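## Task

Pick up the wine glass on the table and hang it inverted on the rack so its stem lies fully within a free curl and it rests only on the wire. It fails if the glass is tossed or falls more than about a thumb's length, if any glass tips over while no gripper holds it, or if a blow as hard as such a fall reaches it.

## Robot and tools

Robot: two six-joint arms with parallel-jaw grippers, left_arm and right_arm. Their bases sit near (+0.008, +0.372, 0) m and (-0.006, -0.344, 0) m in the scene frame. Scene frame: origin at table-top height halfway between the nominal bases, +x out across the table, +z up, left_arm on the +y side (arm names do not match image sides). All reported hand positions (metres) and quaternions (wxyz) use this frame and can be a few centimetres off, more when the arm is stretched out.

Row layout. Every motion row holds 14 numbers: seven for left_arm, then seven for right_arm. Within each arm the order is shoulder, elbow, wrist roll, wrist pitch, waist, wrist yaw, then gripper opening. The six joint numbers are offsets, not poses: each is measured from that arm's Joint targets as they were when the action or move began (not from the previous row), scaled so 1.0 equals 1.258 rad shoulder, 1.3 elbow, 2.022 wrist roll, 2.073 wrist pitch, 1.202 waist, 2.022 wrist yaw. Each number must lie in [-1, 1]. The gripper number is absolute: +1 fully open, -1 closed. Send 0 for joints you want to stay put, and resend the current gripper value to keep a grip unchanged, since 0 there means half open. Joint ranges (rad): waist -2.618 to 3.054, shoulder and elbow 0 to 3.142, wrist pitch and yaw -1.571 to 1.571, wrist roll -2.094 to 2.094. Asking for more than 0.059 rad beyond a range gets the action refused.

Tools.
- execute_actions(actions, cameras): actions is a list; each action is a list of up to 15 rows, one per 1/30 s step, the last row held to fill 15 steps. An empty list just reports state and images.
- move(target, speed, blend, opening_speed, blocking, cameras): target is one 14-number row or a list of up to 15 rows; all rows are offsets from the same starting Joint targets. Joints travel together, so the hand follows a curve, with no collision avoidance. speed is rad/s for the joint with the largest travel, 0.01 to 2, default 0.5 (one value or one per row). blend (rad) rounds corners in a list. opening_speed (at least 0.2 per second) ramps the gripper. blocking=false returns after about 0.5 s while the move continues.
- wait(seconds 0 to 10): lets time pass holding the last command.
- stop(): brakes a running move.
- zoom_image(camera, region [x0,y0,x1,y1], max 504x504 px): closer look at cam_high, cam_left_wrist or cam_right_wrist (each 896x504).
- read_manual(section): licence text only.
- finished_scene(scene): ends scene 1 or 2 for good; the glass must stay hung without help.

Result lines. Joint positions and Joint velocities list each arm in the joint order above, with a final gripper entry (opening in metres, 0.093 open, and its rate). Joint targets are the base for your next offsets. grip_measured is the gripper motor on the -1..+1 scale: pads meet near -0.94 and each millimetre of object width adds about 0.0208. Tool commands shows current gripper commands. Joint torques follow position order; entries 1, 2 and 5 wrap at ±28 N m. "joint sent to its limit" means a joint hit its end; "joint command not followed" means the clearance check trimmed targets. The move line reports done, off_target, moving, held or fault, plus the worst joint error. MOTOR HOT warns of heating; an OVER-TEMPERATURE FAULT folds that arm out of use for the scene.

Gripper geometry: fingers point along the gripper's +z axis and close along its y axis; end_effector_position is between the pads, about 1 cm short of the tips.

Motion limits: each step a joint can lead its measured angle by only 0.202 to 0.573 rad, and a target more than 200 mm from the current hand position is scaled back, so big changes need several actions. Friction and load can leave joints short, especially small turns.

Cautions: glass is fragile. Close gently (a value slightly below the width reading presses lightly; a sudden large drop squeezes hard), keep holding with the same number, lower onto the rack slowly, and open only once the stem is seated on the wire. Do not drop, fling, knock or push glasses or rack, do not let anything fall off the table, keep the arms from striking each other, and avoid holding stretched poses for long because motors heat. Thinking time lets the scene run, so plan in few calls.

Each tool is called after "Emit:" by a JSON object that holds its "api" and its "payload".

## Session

Emit:
{"api": "execute_actions", "payload": {"actions": []}}

Emit:
{"api": "zoom_image", "payload": {"camera": "cam_high", "region": [380, 200, 580, 450]}}

Scene clock: 0.00 s.
left_arm: end_effector_position=(+0.4116, +0.3657, +0.1154) grip_measured=+1.000 end_effector_quat_wxyz=(+0.616, -0.002, +0.788, +0.012) | right_arm: end_effector_position=(+0.3798, -0.3517, +0.1213) grip_measured=+1.000 end_effector_quat_wxyz=(+0.635, +0.012, +0.772, -0.012)
Joint names: [shoulder, elbow, wrist roll, wrist pitch, waist, wrist yaw]
Joint positions: left_arm=[1.57 0.392 0.002 0.934 -0.038 -0.059 0.093] | right_arm=[1.521 0.303 0.002 1.025 -0.023 0.026 0.093]
Joint velocities: within noise
Joint torques (N m): no reading
Heat: left arm: 30 °C; right arm: 29 °C.
Joint targets: left_arm=[1.562 0.400 0.002 0.940 -0.038 -0.059] | right_arm=[1.516 0.310 0.002 1.028 -0.023 0.026]
Tool commands: left_gripper/opening=+1.0 right_gripper/opening=+1.0
camera_calibration:
cam_left_wrist: T_world_to_cam=[[0.00468474, -0.999735, -0.0225243, 0.367558], [-0.619573, 0.0147785, -0.7848, 0.380347], [0.784925, 0.017632, -0.61934, -0.177478], [0, 0, 0, 1]] pos_world=[0.373238, 0.364969, 0.196856]
cam_right_wrist: T_world_to_cam=[[-0.0511206, -0.998147, -0.0329985, -0.325919], [-0.573131, 0.0563802, -0.817522, 0.376861], [0.817868, -0.0228798, -0.574951, -0.171161], [0, 0, 0, 1]] pos_world=[0.339316, -0.350479, 0.198929]

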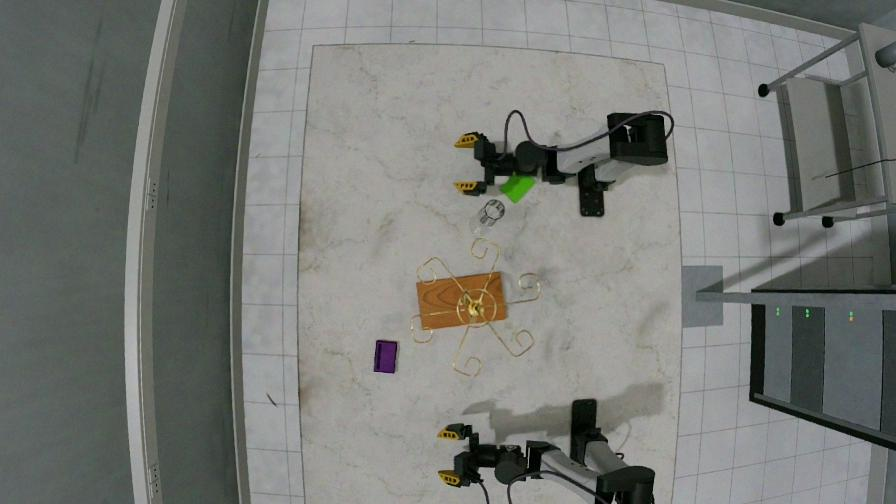

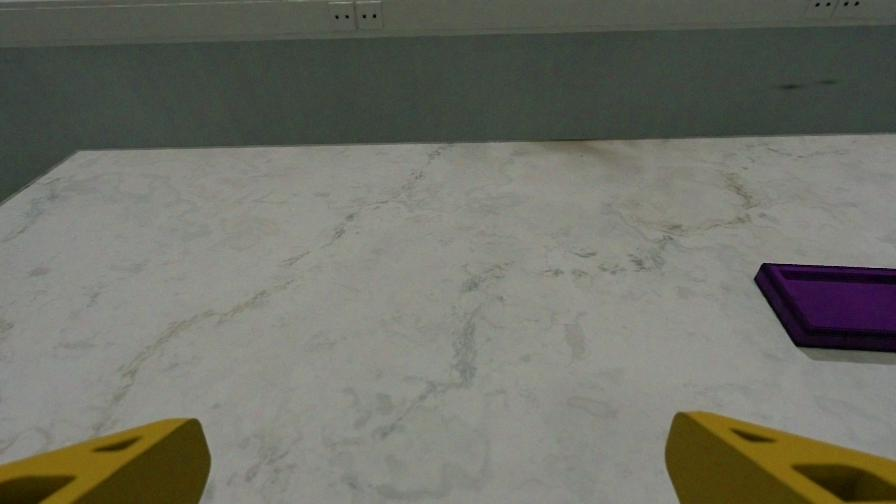

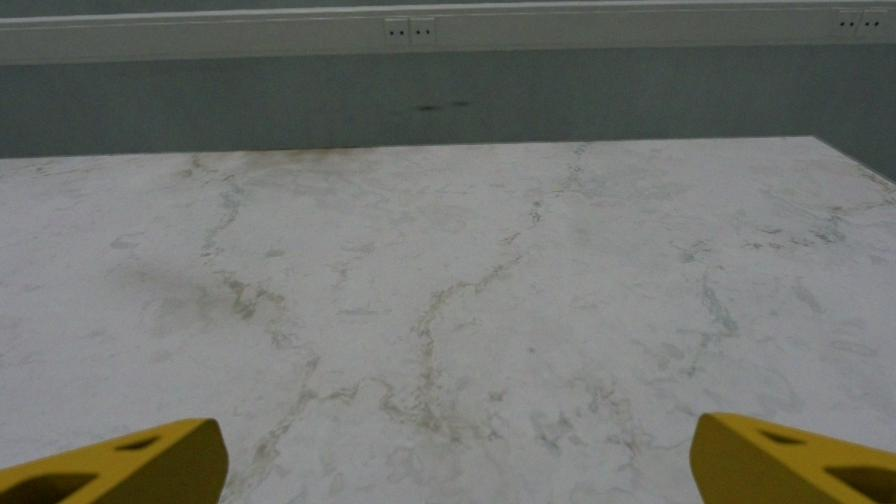

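Scaled by 2.016 from the camera's 896x504 image, which has a finer 1280x720 frame.

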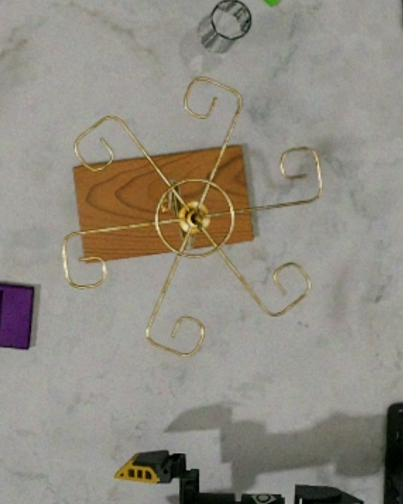

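Emit:
{"api": "move", "payload": {"target": [[-0.6,0.53,0,-0.589,0,0.029,1,-0.17,0.554,0,-1.0,-0.463,0,1],[-0.6,0.53,0,-0.589,-0.825,0.029,1,-0.17,0.554,-0.778,-1.0,-0.463,-0.787,1]], "speed": 1.3, "blend": 0.4, "cameras": []}}

Emit:
{"api": "move", "payload": {"target": [0,0,0,0,0,0,1,0,0,0,-0.122,0,0,1], "speed": 0.8}}

Emit:
{"api": "zoom_image", "payload": {"camera": "cam_high", "region": [460, 160, 560, 300]}}

Scene clock: 66.60 s.
left_arm: end_effector_position=(+0.1657, +0.1129, +0.4168) grip_measured=+1.000 end_effector_quat_wxyz=(+0.609, +0.350, +0.625, -0.340) | right_arm: end_effector_position=(+0.2719, -0.3191, +0.2747) grip_measured=+1.000 end_effector_quat_wxyz=(+0.647, -0.409, +0.583, +0.272)
Joint names: [shoulder, elbow, wrist roll, wrist pitch, waist, wrist yaw]
Joint positions: left_arm=[0.811 1.06 0.002 -0.276 -1.026 -0.007 0.093] | right_arm=[1.318 1 -1.563 -1.031 -0.573 -1.555 0.093]
Joint velocities: within noise
Joint torques (N m): left_arm=[-0.99 7.66 -0.04 1.96 -1.02 0.05] | right_arm=[-5.56 8.01 -0.18 0.31 -0.8 -0.91]
Heat: left arm: 36 °C; right arm: 33 °C.
Joint targets: left_arm=[0.807 1.089 0.002 -0.281 -1.030 0.000] | right_arm=[1.302 1.030 -1.571 -1.046 -0.580 -1.566]
move: done
No camera images: "cameras" was empty.

Scene clock: 67.77 s.
left_arm: end_effector_position=(+0.1657, +0.1129, +0.4167) grip_measured=+1.000 end_effector_quat_wxyz=(+0.609, +0.350, +0.625, -0.339) | right_arm: end_effector_position=(+0.2558, -0.3090, +0.2730) grip_measured=+1.000 end_effector_quat_wxyz=(+0.607, -0.334, +0.629, +0.352)
Joint names: [shoulder, elbow, wrist roll, wrist pitch, waist, wrist yaw]
Joint positions: left_arm=[0.811 1.06 0.002 -0.276 -1.026 -0.007 0.093] | right_arm=[1.318 1 -1.564 -1.282 -0.573 -1.556 0.093]
Joint velocities: within noise
Joint torques (N m): left_arm=[-1.01 8.01 -0.04 1.95 -0.61 0.01] | right_arm=[-5.27 7.92 -0.19 0.06 -0.75 -0.91]
Heat: left arm: 36 °C; right arm: 33 °C.
Joint targets: left_arm=[0.807 1.089 0.002 -0.281 -1.030 0.000] | right_arm=[1.302 1.030 -1.571 -1.298 -0.580 -1.566]
move: done
camera_calibration:
cam_left_wrist: T_world_to_cam=[[-0.857365, -0.51459, -0.0111215, 0.206107], [-0.215671, 0.378783, -0.900005, 0.408193], [0.467346, -0.769234, -0.435737, 0.271561], [0, 0, 0, 1]] pos_world=[0.137831, 0.160338, 0.487997]
cam_right_wrist: T_world_to_cam=[[0.839984, -0.537399, -0.0750283, -0.358734], [-0.284215, -0.317964, -0.9045, 0.261582], [0.462221, 0.78109, -0.419821, 0.315541], [0, 0, 0, 1]] pos_world=[0.229827, -0.356076, 0.342157]

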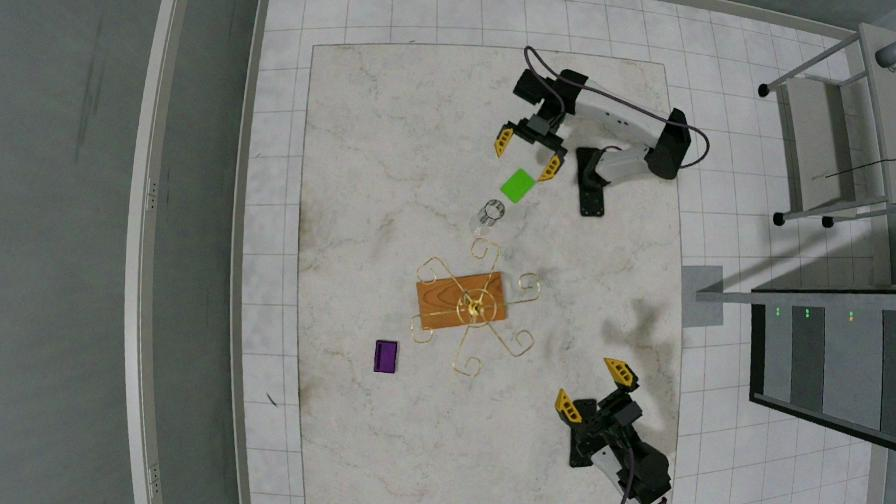

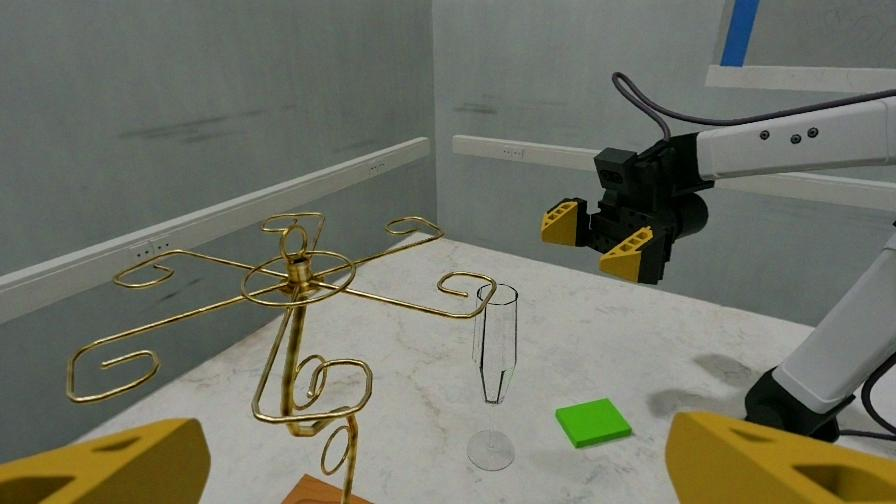

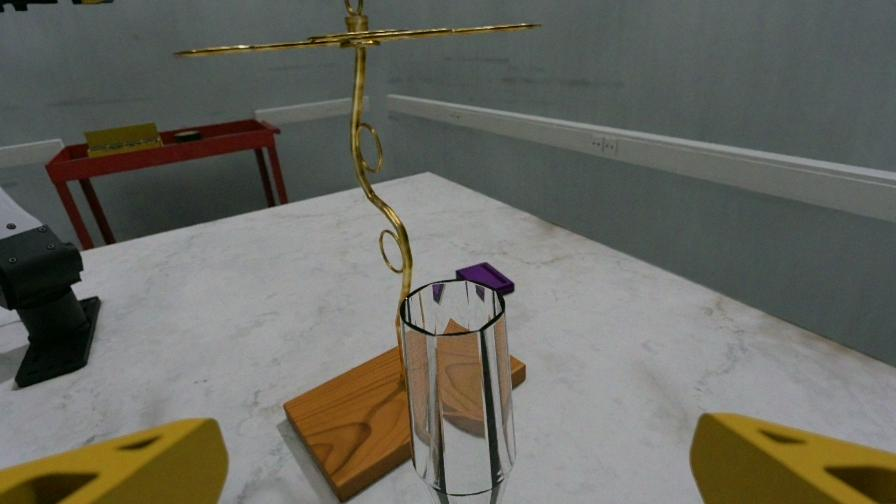

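Scaled by 3.600 from the camera's 896x504 image, which has a finer 1280x720 frame.

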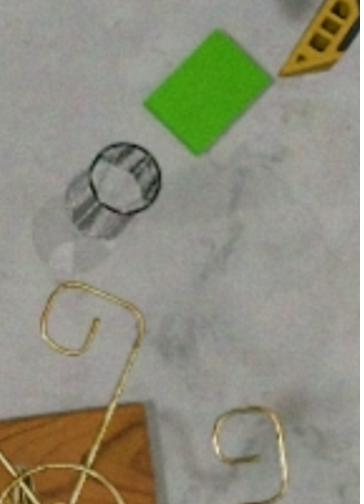

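Emit:
{"api": "move", "payload": {"target": [0,0,0,0,0,0,1,0.262,-0.148,0,0.2586,0.168,0,1], "speed": 0.8, "cameras": ["cam_left_wrist","cam_right_wrist"]}}

Emit:
{"api": "zoom_image", "payload": {"camera": "cam_left_wrist", "region": [390, 190, 640, 490]}}

Scene clock: 102.07 s.
left_arm: end_effector_position=(+0.1657, +0.1129, +0.4166) grip_measured=+1.000 end_effector_quat_wxyz=(+0.609, +0.350, +0.625, -0.339) | right_arm: end_effector_position=(+0.2899, -0.2778, +0.1711) grip_measured=+1.000 end_effector_quat_wxyz=(+0.580, -0.403, +0.586, +0.397)
Joint names: [shoulder, elbow, wrist roll, wrist pitch, waist, wrist yaw]
Joint positions: left_arm=[0.811 1.06 0.002 -0.276 -1.026 -0.007 0.093] | right_arm=[1.629 0.846 -1.564 -0.78 -0.383 -1.561 0.093]
Joint velocities: within noise
Joint torques (N m): left_arm=[-1.1 7.86 -0.07 1.96 -0.9 0.08] | right_arm=[-5.46 4.07 -0.16 0.43 0.46 -0.89]
Heat: left arm: 38 °C; right arm: 35 °C.
Joint targets: left_arm=[0.807 1.089 0.002 -0.281 -1.030 0.000] | right_arm=[1.631 0.838 -1.571 -0.762 -0.378 -1.566]
move: done
camera_calibration:
cam_left_wrist: T_world_to_cam=[[-0.857367, -0.514586, -0.0111201, 0.206106], [-0.215848, 0.379077, -0.899839, 0.408035], [0.46726, -0.769092, -0.43608, 0.271664], [0, 0, 0, 1]] pos_world=[0.137844, 0.160317, 0.487926]
cam_right_wrist: T_world_to_cam=[[0.928409, -0.369676, -0.0373764, -0.363766], [-0.185636, -0.374353, -0.908515, 0.145492], [0.321864, 0.850411, -0.416178, 0.29194], [0, 0, 0, 1]] pos_world=[0.270767, -0.328279, 0.240085]
Images, in order (width x height): cam_left_wrist 896x504, cam_right_wrist 896x504.

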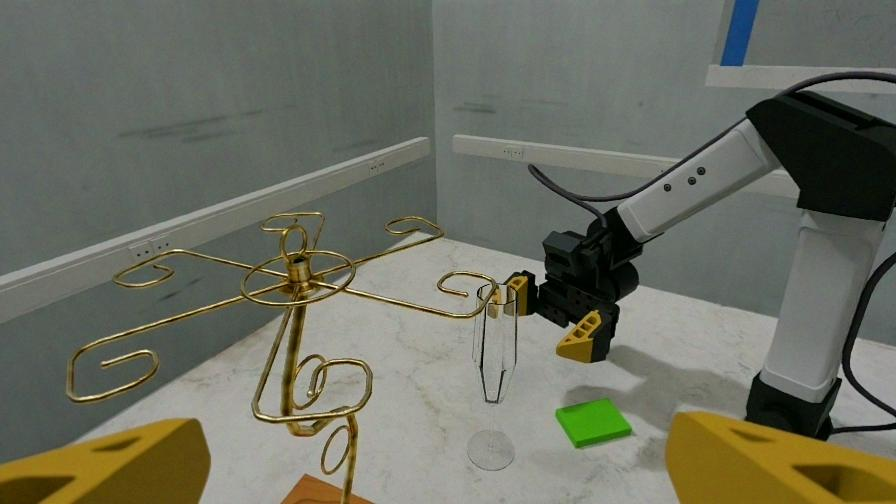

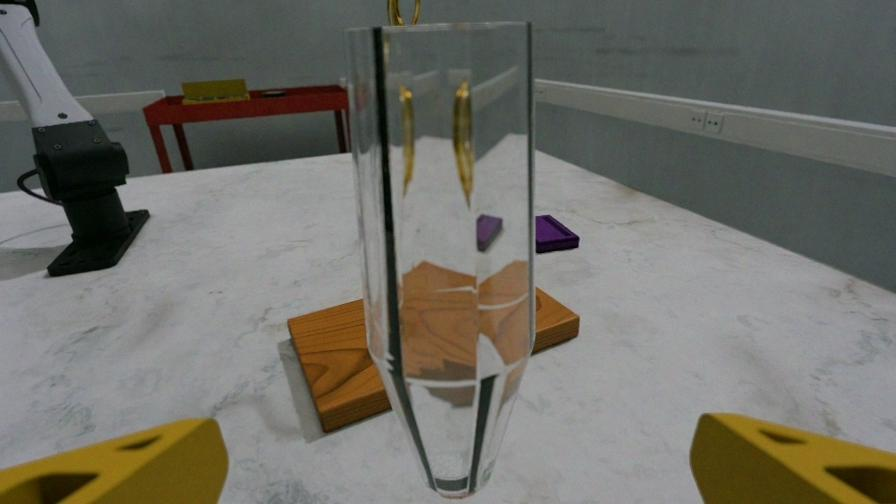

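Scaled by 1.680 from the camera's 896x504 image, which has a finer 1280x720 frame.

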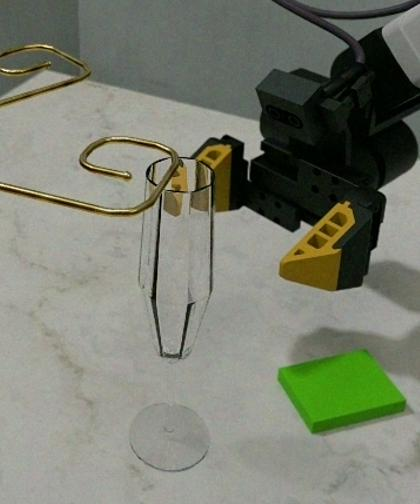

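Emit:
{"api": "move", "payload": {"target": [[0,0,0,0,0,0,1,0.126,0.117,0,-0.002,0.191,0,1],[0,0,0,0,0,0,1,0.126,0.117,0,-0.002,0.191,0,-0.25]], "speed": 0.4, "opening_speed": 1.0, "cameras": ["cam_left_wrist"]}}

Emit:
{"api": "zoom_image", "payload": {"camera": "cam_left_wrist", "region": [390, 190, 640, 490]}}

Scene clock: 116.50 s.
left_arm: end_effector_position=(+0.1657, +0.1129, +0.4165) grip_measured=+1.000 end_effector_quat_wxyz=(+0.609, +0.350, +0.625, -0.339) | right_arm: end_effector_position=(+0.2993, -0.2160, +0.1582) grip_measured=+0.010 end_effector_quat_wxyz=(+0.523, -0.458, +0.542, +0.471)
Joint names: [shoulder, elbow, wrist roll, wrist pitch, waist, wrist yaw]
Joint positions: left_arm=[0.811 1.06 0.002 -0.277 -1.026 -0.007 0.093] | right_arm=[1.783 0.964 -1.564 -0.777 -0.151 -1.562 0.046]
Joint velocities: within noise
Joint torques (N m): left_arm=[-1.11 7.68 -0.07 1.93 -0.77 0.05] | right_arm=[-6.3 6.58 -0.19 0.31 0.17 -0.8]
Heat: left arm: 38 °C; right arm: 34 °C.
Joint targets: left_arm=[0.807 1.089 0.002 -0.281 -1.030 0.000] | right_arm=[1.790 0.990 -1.571 -0.766 -0.148 -1.566]
move: done
camera_calibration:
cam_left_wrist: T_world_to_cam=[[-0.857369, -0.514582, -0.0111187, 0.206104], [-0.216026, 0.37937, -0.899673, 0.407878], [0.467174, -0.768949, -0.436423, 0.271768], [0, 0, 0, 1]] pos_world=[0.137857, 0.160296, 0.487854]
Images, in order (width x height): cam_left_wrist 896x504.

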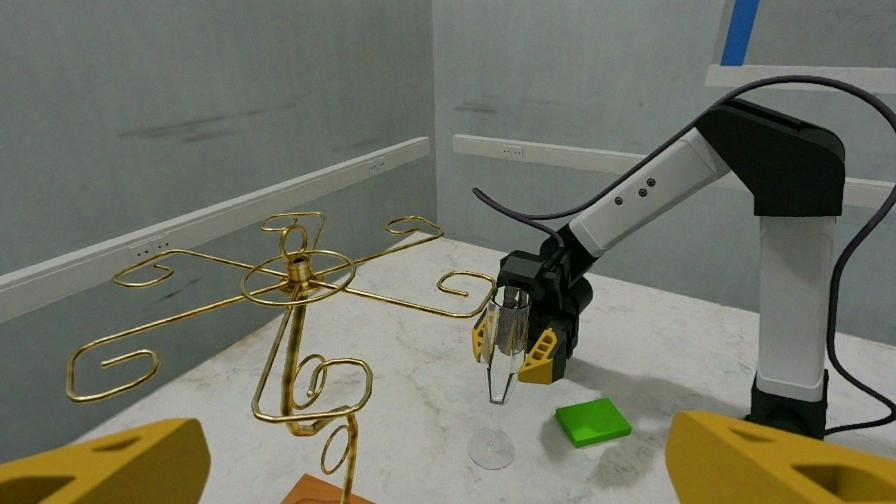

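Scaled by 1.680 from the camera's 896x504 image, which has a finer 1280x720 frame.

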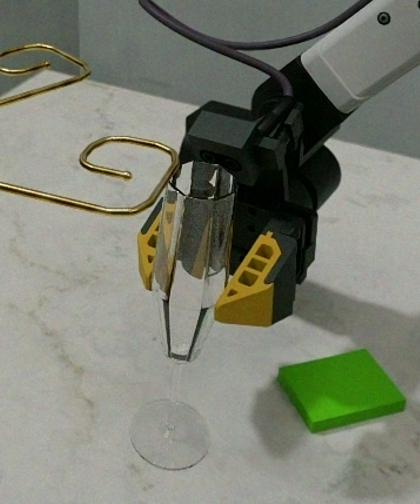

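Emit:
{"api": "move", "payload": {"target": [[0,0,0,0,0,0,1,-0.077,0.266,0,-0.202,0,0,-0.25],[0,0,0,0,0,0,1,-0.077,0.266,1.0,-0.202,0,0,-0.25]], "speed": [0.4,1.0], "blend": 0.05, "cameras": []}}

Emit:
{"api": "move", "payload": {"target": [[0,0,0,0,0,0,1,0,0,0.586,0,0,0,-0.25],[0,0,0,0,0,0,1,0,-0.133,0.586,0.083,0.2425,0,-0.25]], "speed": [1.0,0.5], "cameras": ["cam_high","cam_left_wrist"]}}

Emit:
{"api": "zoom_image", "payload": {"camera": "cam_left_wrist", "region": [350, 160, 630, 460]}}

Emit:
{"api": "zoom_image", "payload": {"camera": "cam_high", "region": [470, 200, 570, 320]}}

Scene clock: 207.50 s.
left_arm: end_effector_position=(+0.1657, +0.1129, +0.4164) grip_measured=+1.000 end_effector_quat_wxyz=(+0.609, +0.351, +0.626, -0.339) | right_arm: end_effector_position=(+0.3209, -0.2190, +0.2535) grip_measured=-0.002 end_effector_quat_wxyz=(-0.107, +0.204, +0.685, +0.691)
Joint names: [shoulder, elbow, wrist roll, wrist pitch, waist, wrist yaw]
Joint positions: left_arm=[0.811 1.06 0.002 -0.277 -1.026 -0.007 0.093] | right_arm=[1.719 1.306 0.433 -1.167 -0.151 -1.548 0.045]
Joint velocities: within noise
Joint torques (N m): left_arm=[-1.07 7.88 -0.04 1.97 -0.57 0.05] | right_arm=[-9.63 7.8 0.01 0.07 0.05 -0.93]
Heat: left arm: 42 °C; right arm: 36 °C.
Joint targets: left_arm=[0.807 1.089 0.002 -0.281 -1.030 0.000] | right_arm=[1.693 1.335 0.450 -1.185 -0.148 -1.566]
move: done
No camera images: "cameras" was empty.

Scene clock: 210.20 s.
left_arm: end_effector_position=(+0.1657, +0.1129, +0.4164) grip_measured=+1.000 end_effector_quat_wxyz=(+0.609, +0.351, +0.626, -0.339) | right_arm: end_effector_position=(+0.2625, -0.1312, +0.2200) grip_measured=-0.002 end_effector_quat_wxyz=(+0.546, -0.482, -0.529, -0.436)
Joint names: [shoulder, elbow, wrist roll, wrist pitch, waist, wrist yaw]
Joint positions: left_arm=[0.811 1.06 0.002 -0.277 -1.026 -0.007 0.093] | right_arm=[1.718 1.169 1.627 -1.03 0.142 -1.547 0.045]
Joint velocities: within noise
Joint torques (N m): left_arm=[-1.29 7.82 -0.08 1.95 -0.79 0.07] | right_arm=[-9.33 4.52 -0.03 0.35 0.09 -0.99]
Heat: left arm: 42 °C; right arm: 35 °C.
Joint targets: left_arm=[0.807 1.089 0.002 -0.281 -1.030 0.000] | right_arm=[1.693 1.162 1.636 -1.013 0.143 -1.566]
move: done
camera_calibration:
cam_left_wrist: T_world_to_cam=[[-0.857371, -0.514579, -0.0111172, 0.206102], [-0.216204, 0.379664, -0.899506, 0.407721], [0.467087, -0.768807, -0.436767, 0.271871], [0, 0, 0, 1]] pos_world=[0.137869, 0.160275, 0.487783]
Images, in order (width x height): cam_high 896x504, cam_left_wrist 896x504.

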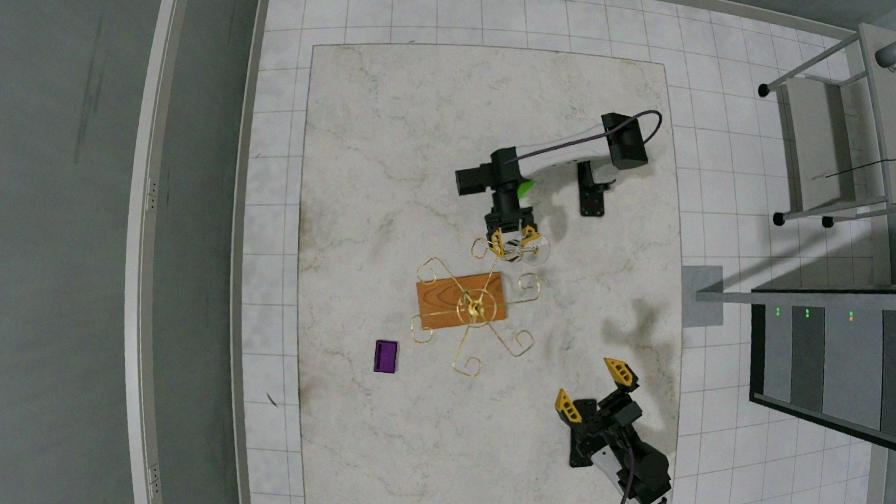

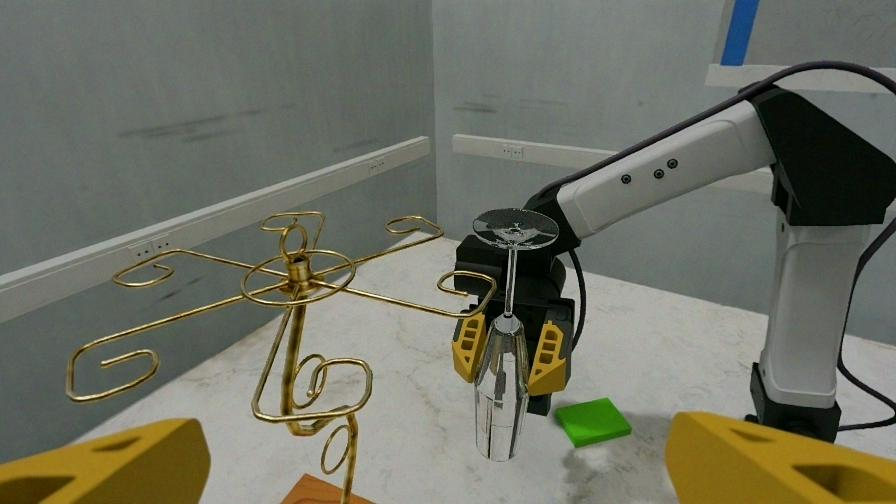

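Scaled by 1.680 from the camera's 896x504 image, which has a finer 1280x720 frame.

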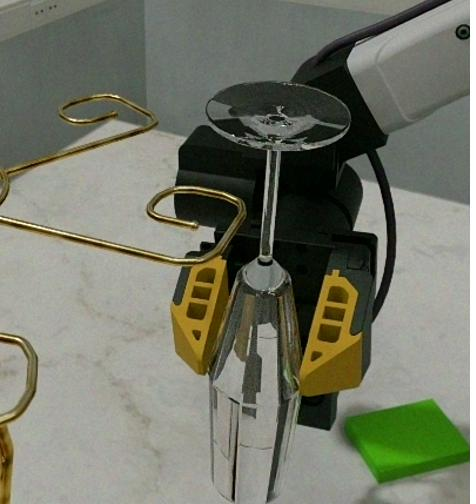

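Scaled by 4.200 from the camera's 896x504 image, which has a finer 1280x720 frame.

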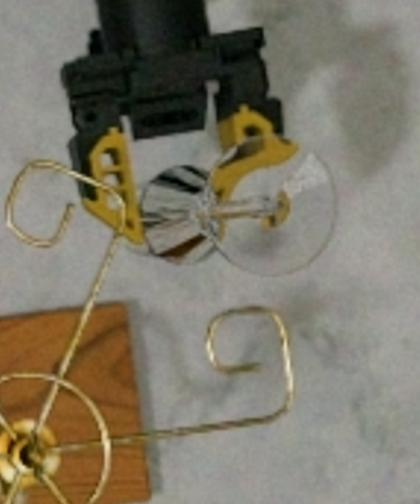

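Emit:
{"api": "move", "payload": {"target": [[0,0,0,0,0,0,1,0.211,0.270,0.032,-0.040,0.137,0,-0.25],[0,0,0,0,0,0,1,0.233,0.299,0.032,-0.045,0.198,0,-0.25]], "speed": 0.4, "blend": 0.015, "cameras": ["cam_high","cam_left_wrist"]}}

Emit:
{"api": "zoom_image", "payload": {"camera": "cam_left_wrist", "region": [370, 180, 570, 380]}}

Emit:
{"api": "zoom_image", "payload": {"camera": "cam_high", "region": [470, 230, 560, 330]}}

Scene clock: 256.70 s.
left_arm: end_effector_position=(+0.1657, +0.1129, +0.4163) grip_measured=+1.000 end_effector_quat_wxyz=(+0.609, +0.351, +0.626, -0.339) | right_arm: end_effector_position=(+0.2722, -0.0441, +0.2213) grip_measured=-0.002 end_effector_quat_wxyz=(+0.602, -0.426, -0.575, -0.355)
Joint names: [shoulder, elbow, wrist roll, wrist pitch, waist, wrist yaw]
Joint positions: left_arm=[0.811 1.06 0.002 -0.278 -1.026 -0.007 0.093] | right_arm=[1.983 1.518 1.692 -1.09 0.385 -1.547 0.045]
Joint velocities: within noise
Joint torques (N m): left_arm=[-0.96 7.71 -0.06 1.99 -0.77 0.06] | right_arm=[-9.16 8.01 -0.04 0.04 -0.34 -0.98]
Heat: left arm: 43 °C; right arm: 35 °C.
Joint targets: left_arm=[0.807 1.089 0.002 -0.282 -1.030 0.000] | right_arm=[1.986 1.551 1.700 -1.106 0.381 -1.566]
move: done
camera_calibration:
cam_left_wrist: T_world_to_cam=[[-0.857373, -0.514575, -0.0111158, 0.206101], [-0.216381, 0.379957, -0.899339, 0.407563], [0.467001, -0.768664, -0.43711, 0.271974], [0, 0, 0, 1]] pos_world=[0.137882, 0.160254, 0.487711]
Images, in order (width x height): cam_high 896x504, cam_left_wrist 896x504.

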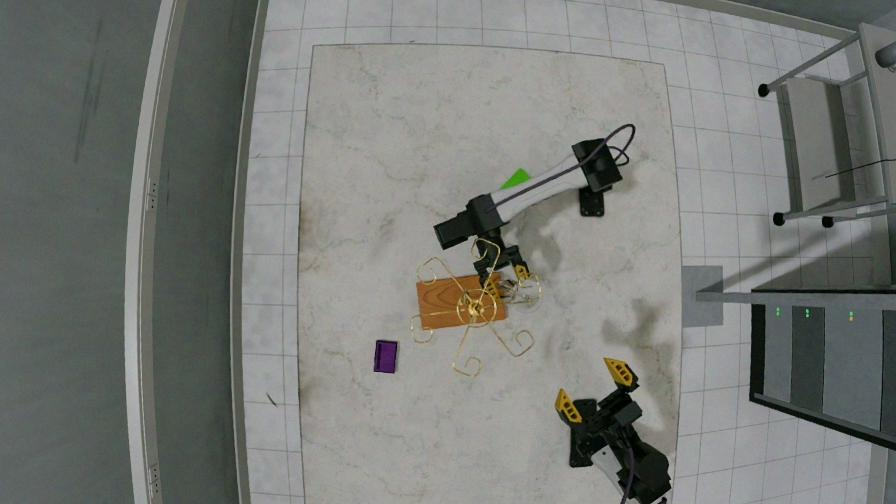

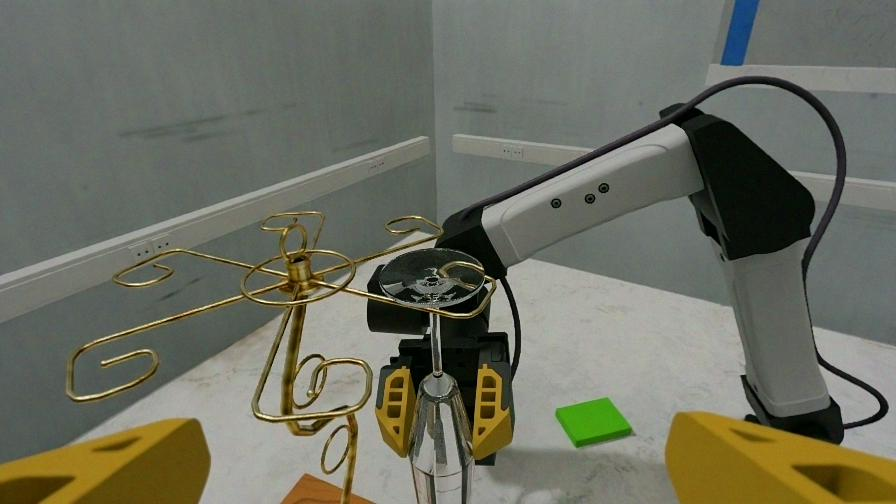

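Scaled by 2.520 from the camera's 896x504 image, which has a finer 1280x720 frame.

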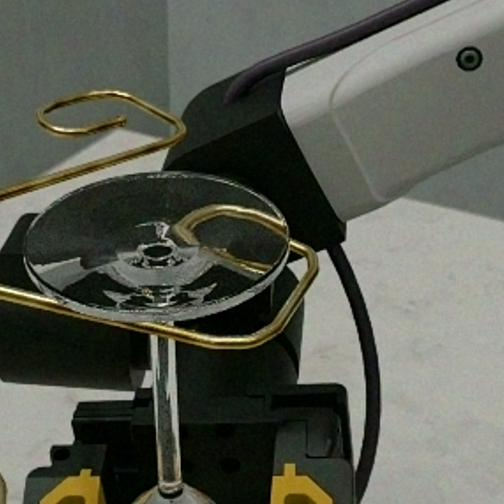

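Scaled by 5.040 from the camera's 896x504 image, which has a finer 1280x720 frame.

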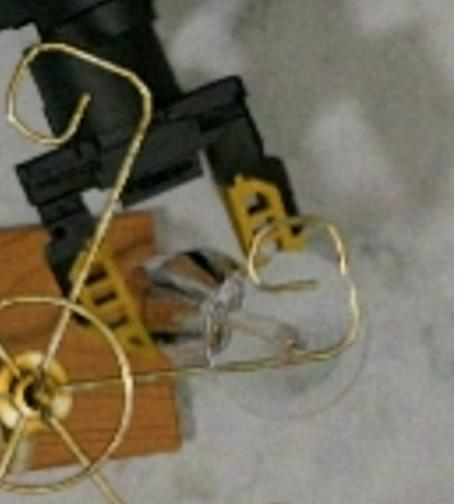

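Emit:
{"api": "move", "payload": {"target": [[0,0,0,0,0,0,1,-0.074,-0.1015,0,0.0305,0.013,0,-0.25],[0,0,0,0,0,0,1,-0.128,-0.177,0,0.0454,-0.029,0,-0.25],[0,0,0,0,0,0,1,-0.125,-0.173,0,0.0447,-0.0416,0,-0.25]], "speed": 0.3, "blend": 0.006, "cameras": ["cam_high","cam_left_wrist"]}}

Emit:
{"api": "zoom_image", "payload": {"camera": "cam_left_wrist", "region": [370, 180, 570, 380]}}

Emit:
{"api": "zoom_image", "payload": {"camera": "cam_high", "region": [470, 230, 560, 330]}}

Scene clock: 283.90 s.
left_arm: end_effector_position=(+0.1657, +0.1129, +0.4163) grip_measured=+1.000 end_effector_quat_wxyz=(+0.609, +0.351, +0.626, -0.339) | right_arm: end_effector_position=(+0.2547, -0.0703, +0.2166) grip_measured=-0.002 end_effector_quat_wxyz=(+0.595, -0.444, -0.561, -0.367)
Joint names: [shoulder, elbow, wrist roll, wrist pitch, waist, wrist yaw]
Joint positions: left_arm=[0.811 1.06 0.002 -0.278 -1.026 -0.007 0.093] | right_arm=[1.862 1.333 1.698 -1.031 0.334 -1.547 0.045]
Joint velocities: within noise
Joint torques (N m): left_arm=[-1.31 7.73 -0.09 1.96 -1.05 0.05] | right_arm=[-11.48 4.64 -0.05 0.36 -0.4 -0.97]
Heat: left arm: 44 °C; right arm: 37 °C.
Joint targets: left_arm=[0.807 1.089 0.002 -0.281 -1.030 0.000] | right_arm=[1.829 1.326 1.700 -1.014 0.331 -1.566]
move: done
camera_calibration:
cam_left_wrist: T_world_to_cam=[[-0.857373, -0.514575, -0.0111158, 0.206101], [-0.216381, 0.379957, -0.899339, 0.407563], [0.467001, -0.768664, -0.43711, 0.271974], [0, 0, 0, 1]] pos_world=[0.137882, 0.160254, 0.487711]
Images, in order (width x height): cam_high 896x504, cam_left_wrist 896x504.

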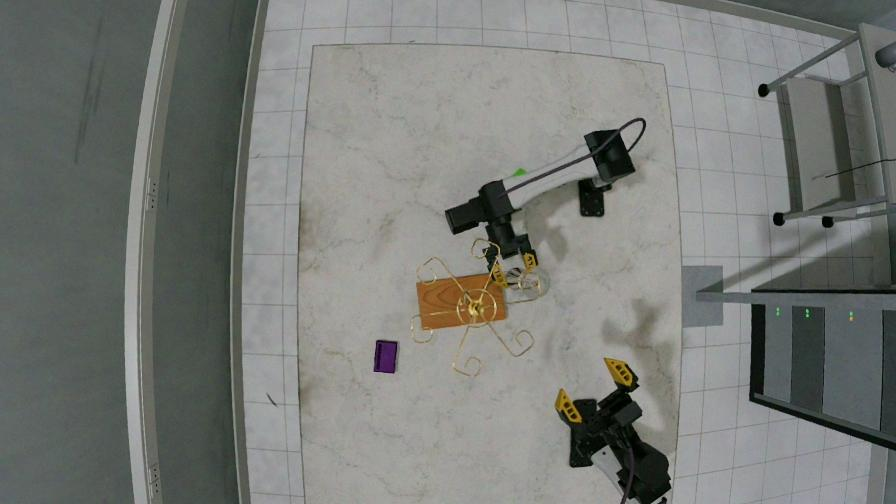

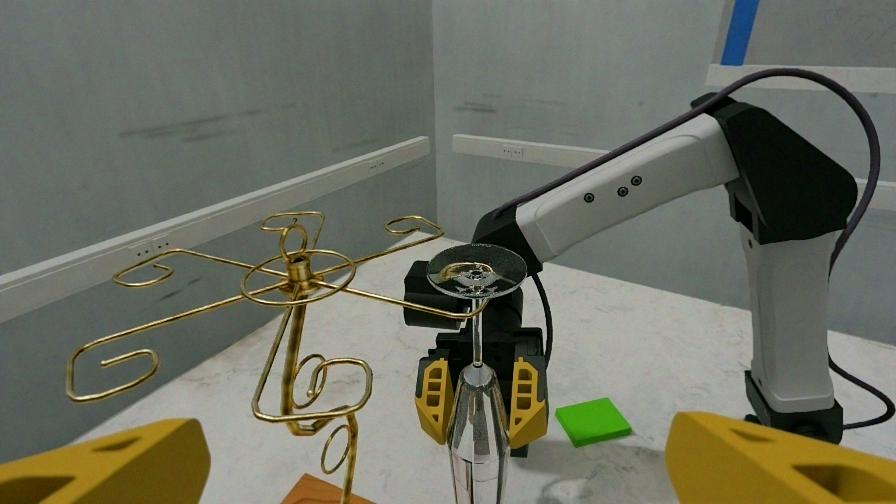

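Scaled by 2.520 from the camera's 896x504 image, which has a finer 1280x720 frame.

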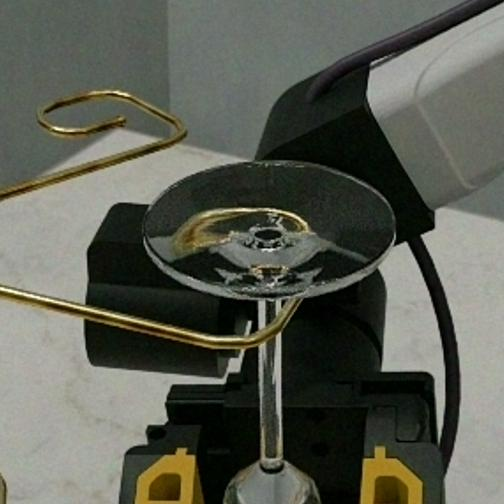

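Scaled by 5.040 from the camera's 896x504 image, which has a finer 1280x720 frame.

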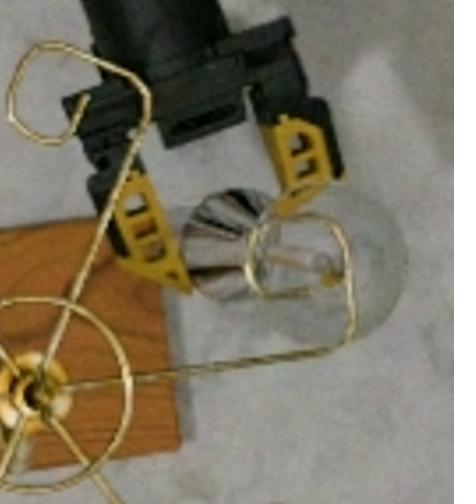

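Emit:
{"api": "move", "payload": {"target": [[0,0,0,0,0,0,1,0.045,-0.048,0,0.041,0,0,-0.25],[0,0,0,0,0,0,1,0.045,-0.048,0,0.041,0,0,0.8],[0,0,0,0,0,0,1,-0.122,-0.286,0,0.089,-0.225,0,0.8]], "speed": [0.1,0.3,0.5], "opening_speed": 1.5, "cameras": ["cam_left_wrist"]}}

Scene clock: 309.80 s.
left_arm: end_effector_position=(+0.1657, +0.1129, +0.4163) grip_measured=+1.000 end_effector_quat_wxyz=(+0.609, +0.351, +0.626, -0.339) | right_arm: end_effector_position=(+0.2552, -0.1546, +0.1826) grip_measured=+0.797 end_effector_quat_wxyz=(+0.553, -0.515, -0.483, -0.442)
Joint names: [shoulder, elbow, wrist roll, wrist pitch, waist, wrist yaw]
Joint positions: left_arm=[0.811 1.06 0.002 -0.278 -1.026 -0.007 0.093] | right_arm=[1.698 0.966 1.706 -0.847 0.064 -1.573 0.083]
Joint velocities: within noise
Joint torques (N m): left_arm=[-1.1 7.8 -0.08 1.98 -0.79 0.07] | right_arm=[-8.5 3.93 -0.18 0.33 -0.43 -0.74]
Heat: left arm: 44 °C; right arm: 40 °C.
Joint targets: left_arm=[0.807 1.089 0.002 -0.281 -1.030 0.000] | right_arm=[1.676 0.955 1.700 -0.829 0.061 -1.566]
move: done
camera_calibration:
cam_left_wrist: T_world_to_cam=[[-0.857373, -0.514575, -0.0111158, 0.206101], [-0.216381, 0.379957, -0.899339, 0.407563], [0.467001, -0.768664, -0.43711, 0.271974], [0, 0, 0, 1]] pos_world=[0.137882, 0.160254, 0.487711]
Images, in order (width x height): cam_left_wrist 896x504.

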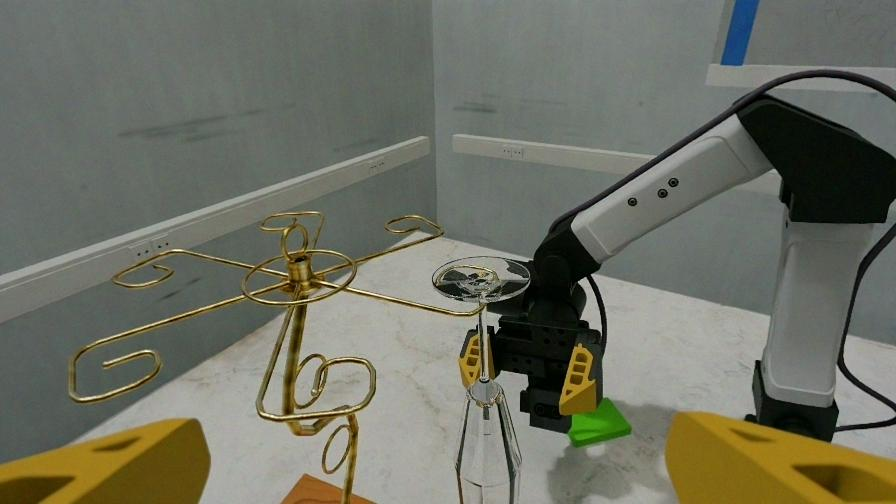

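Emit:
{"api": "finished_scene", "payload": {"scene": 2}}

The scene is finished: the task was done.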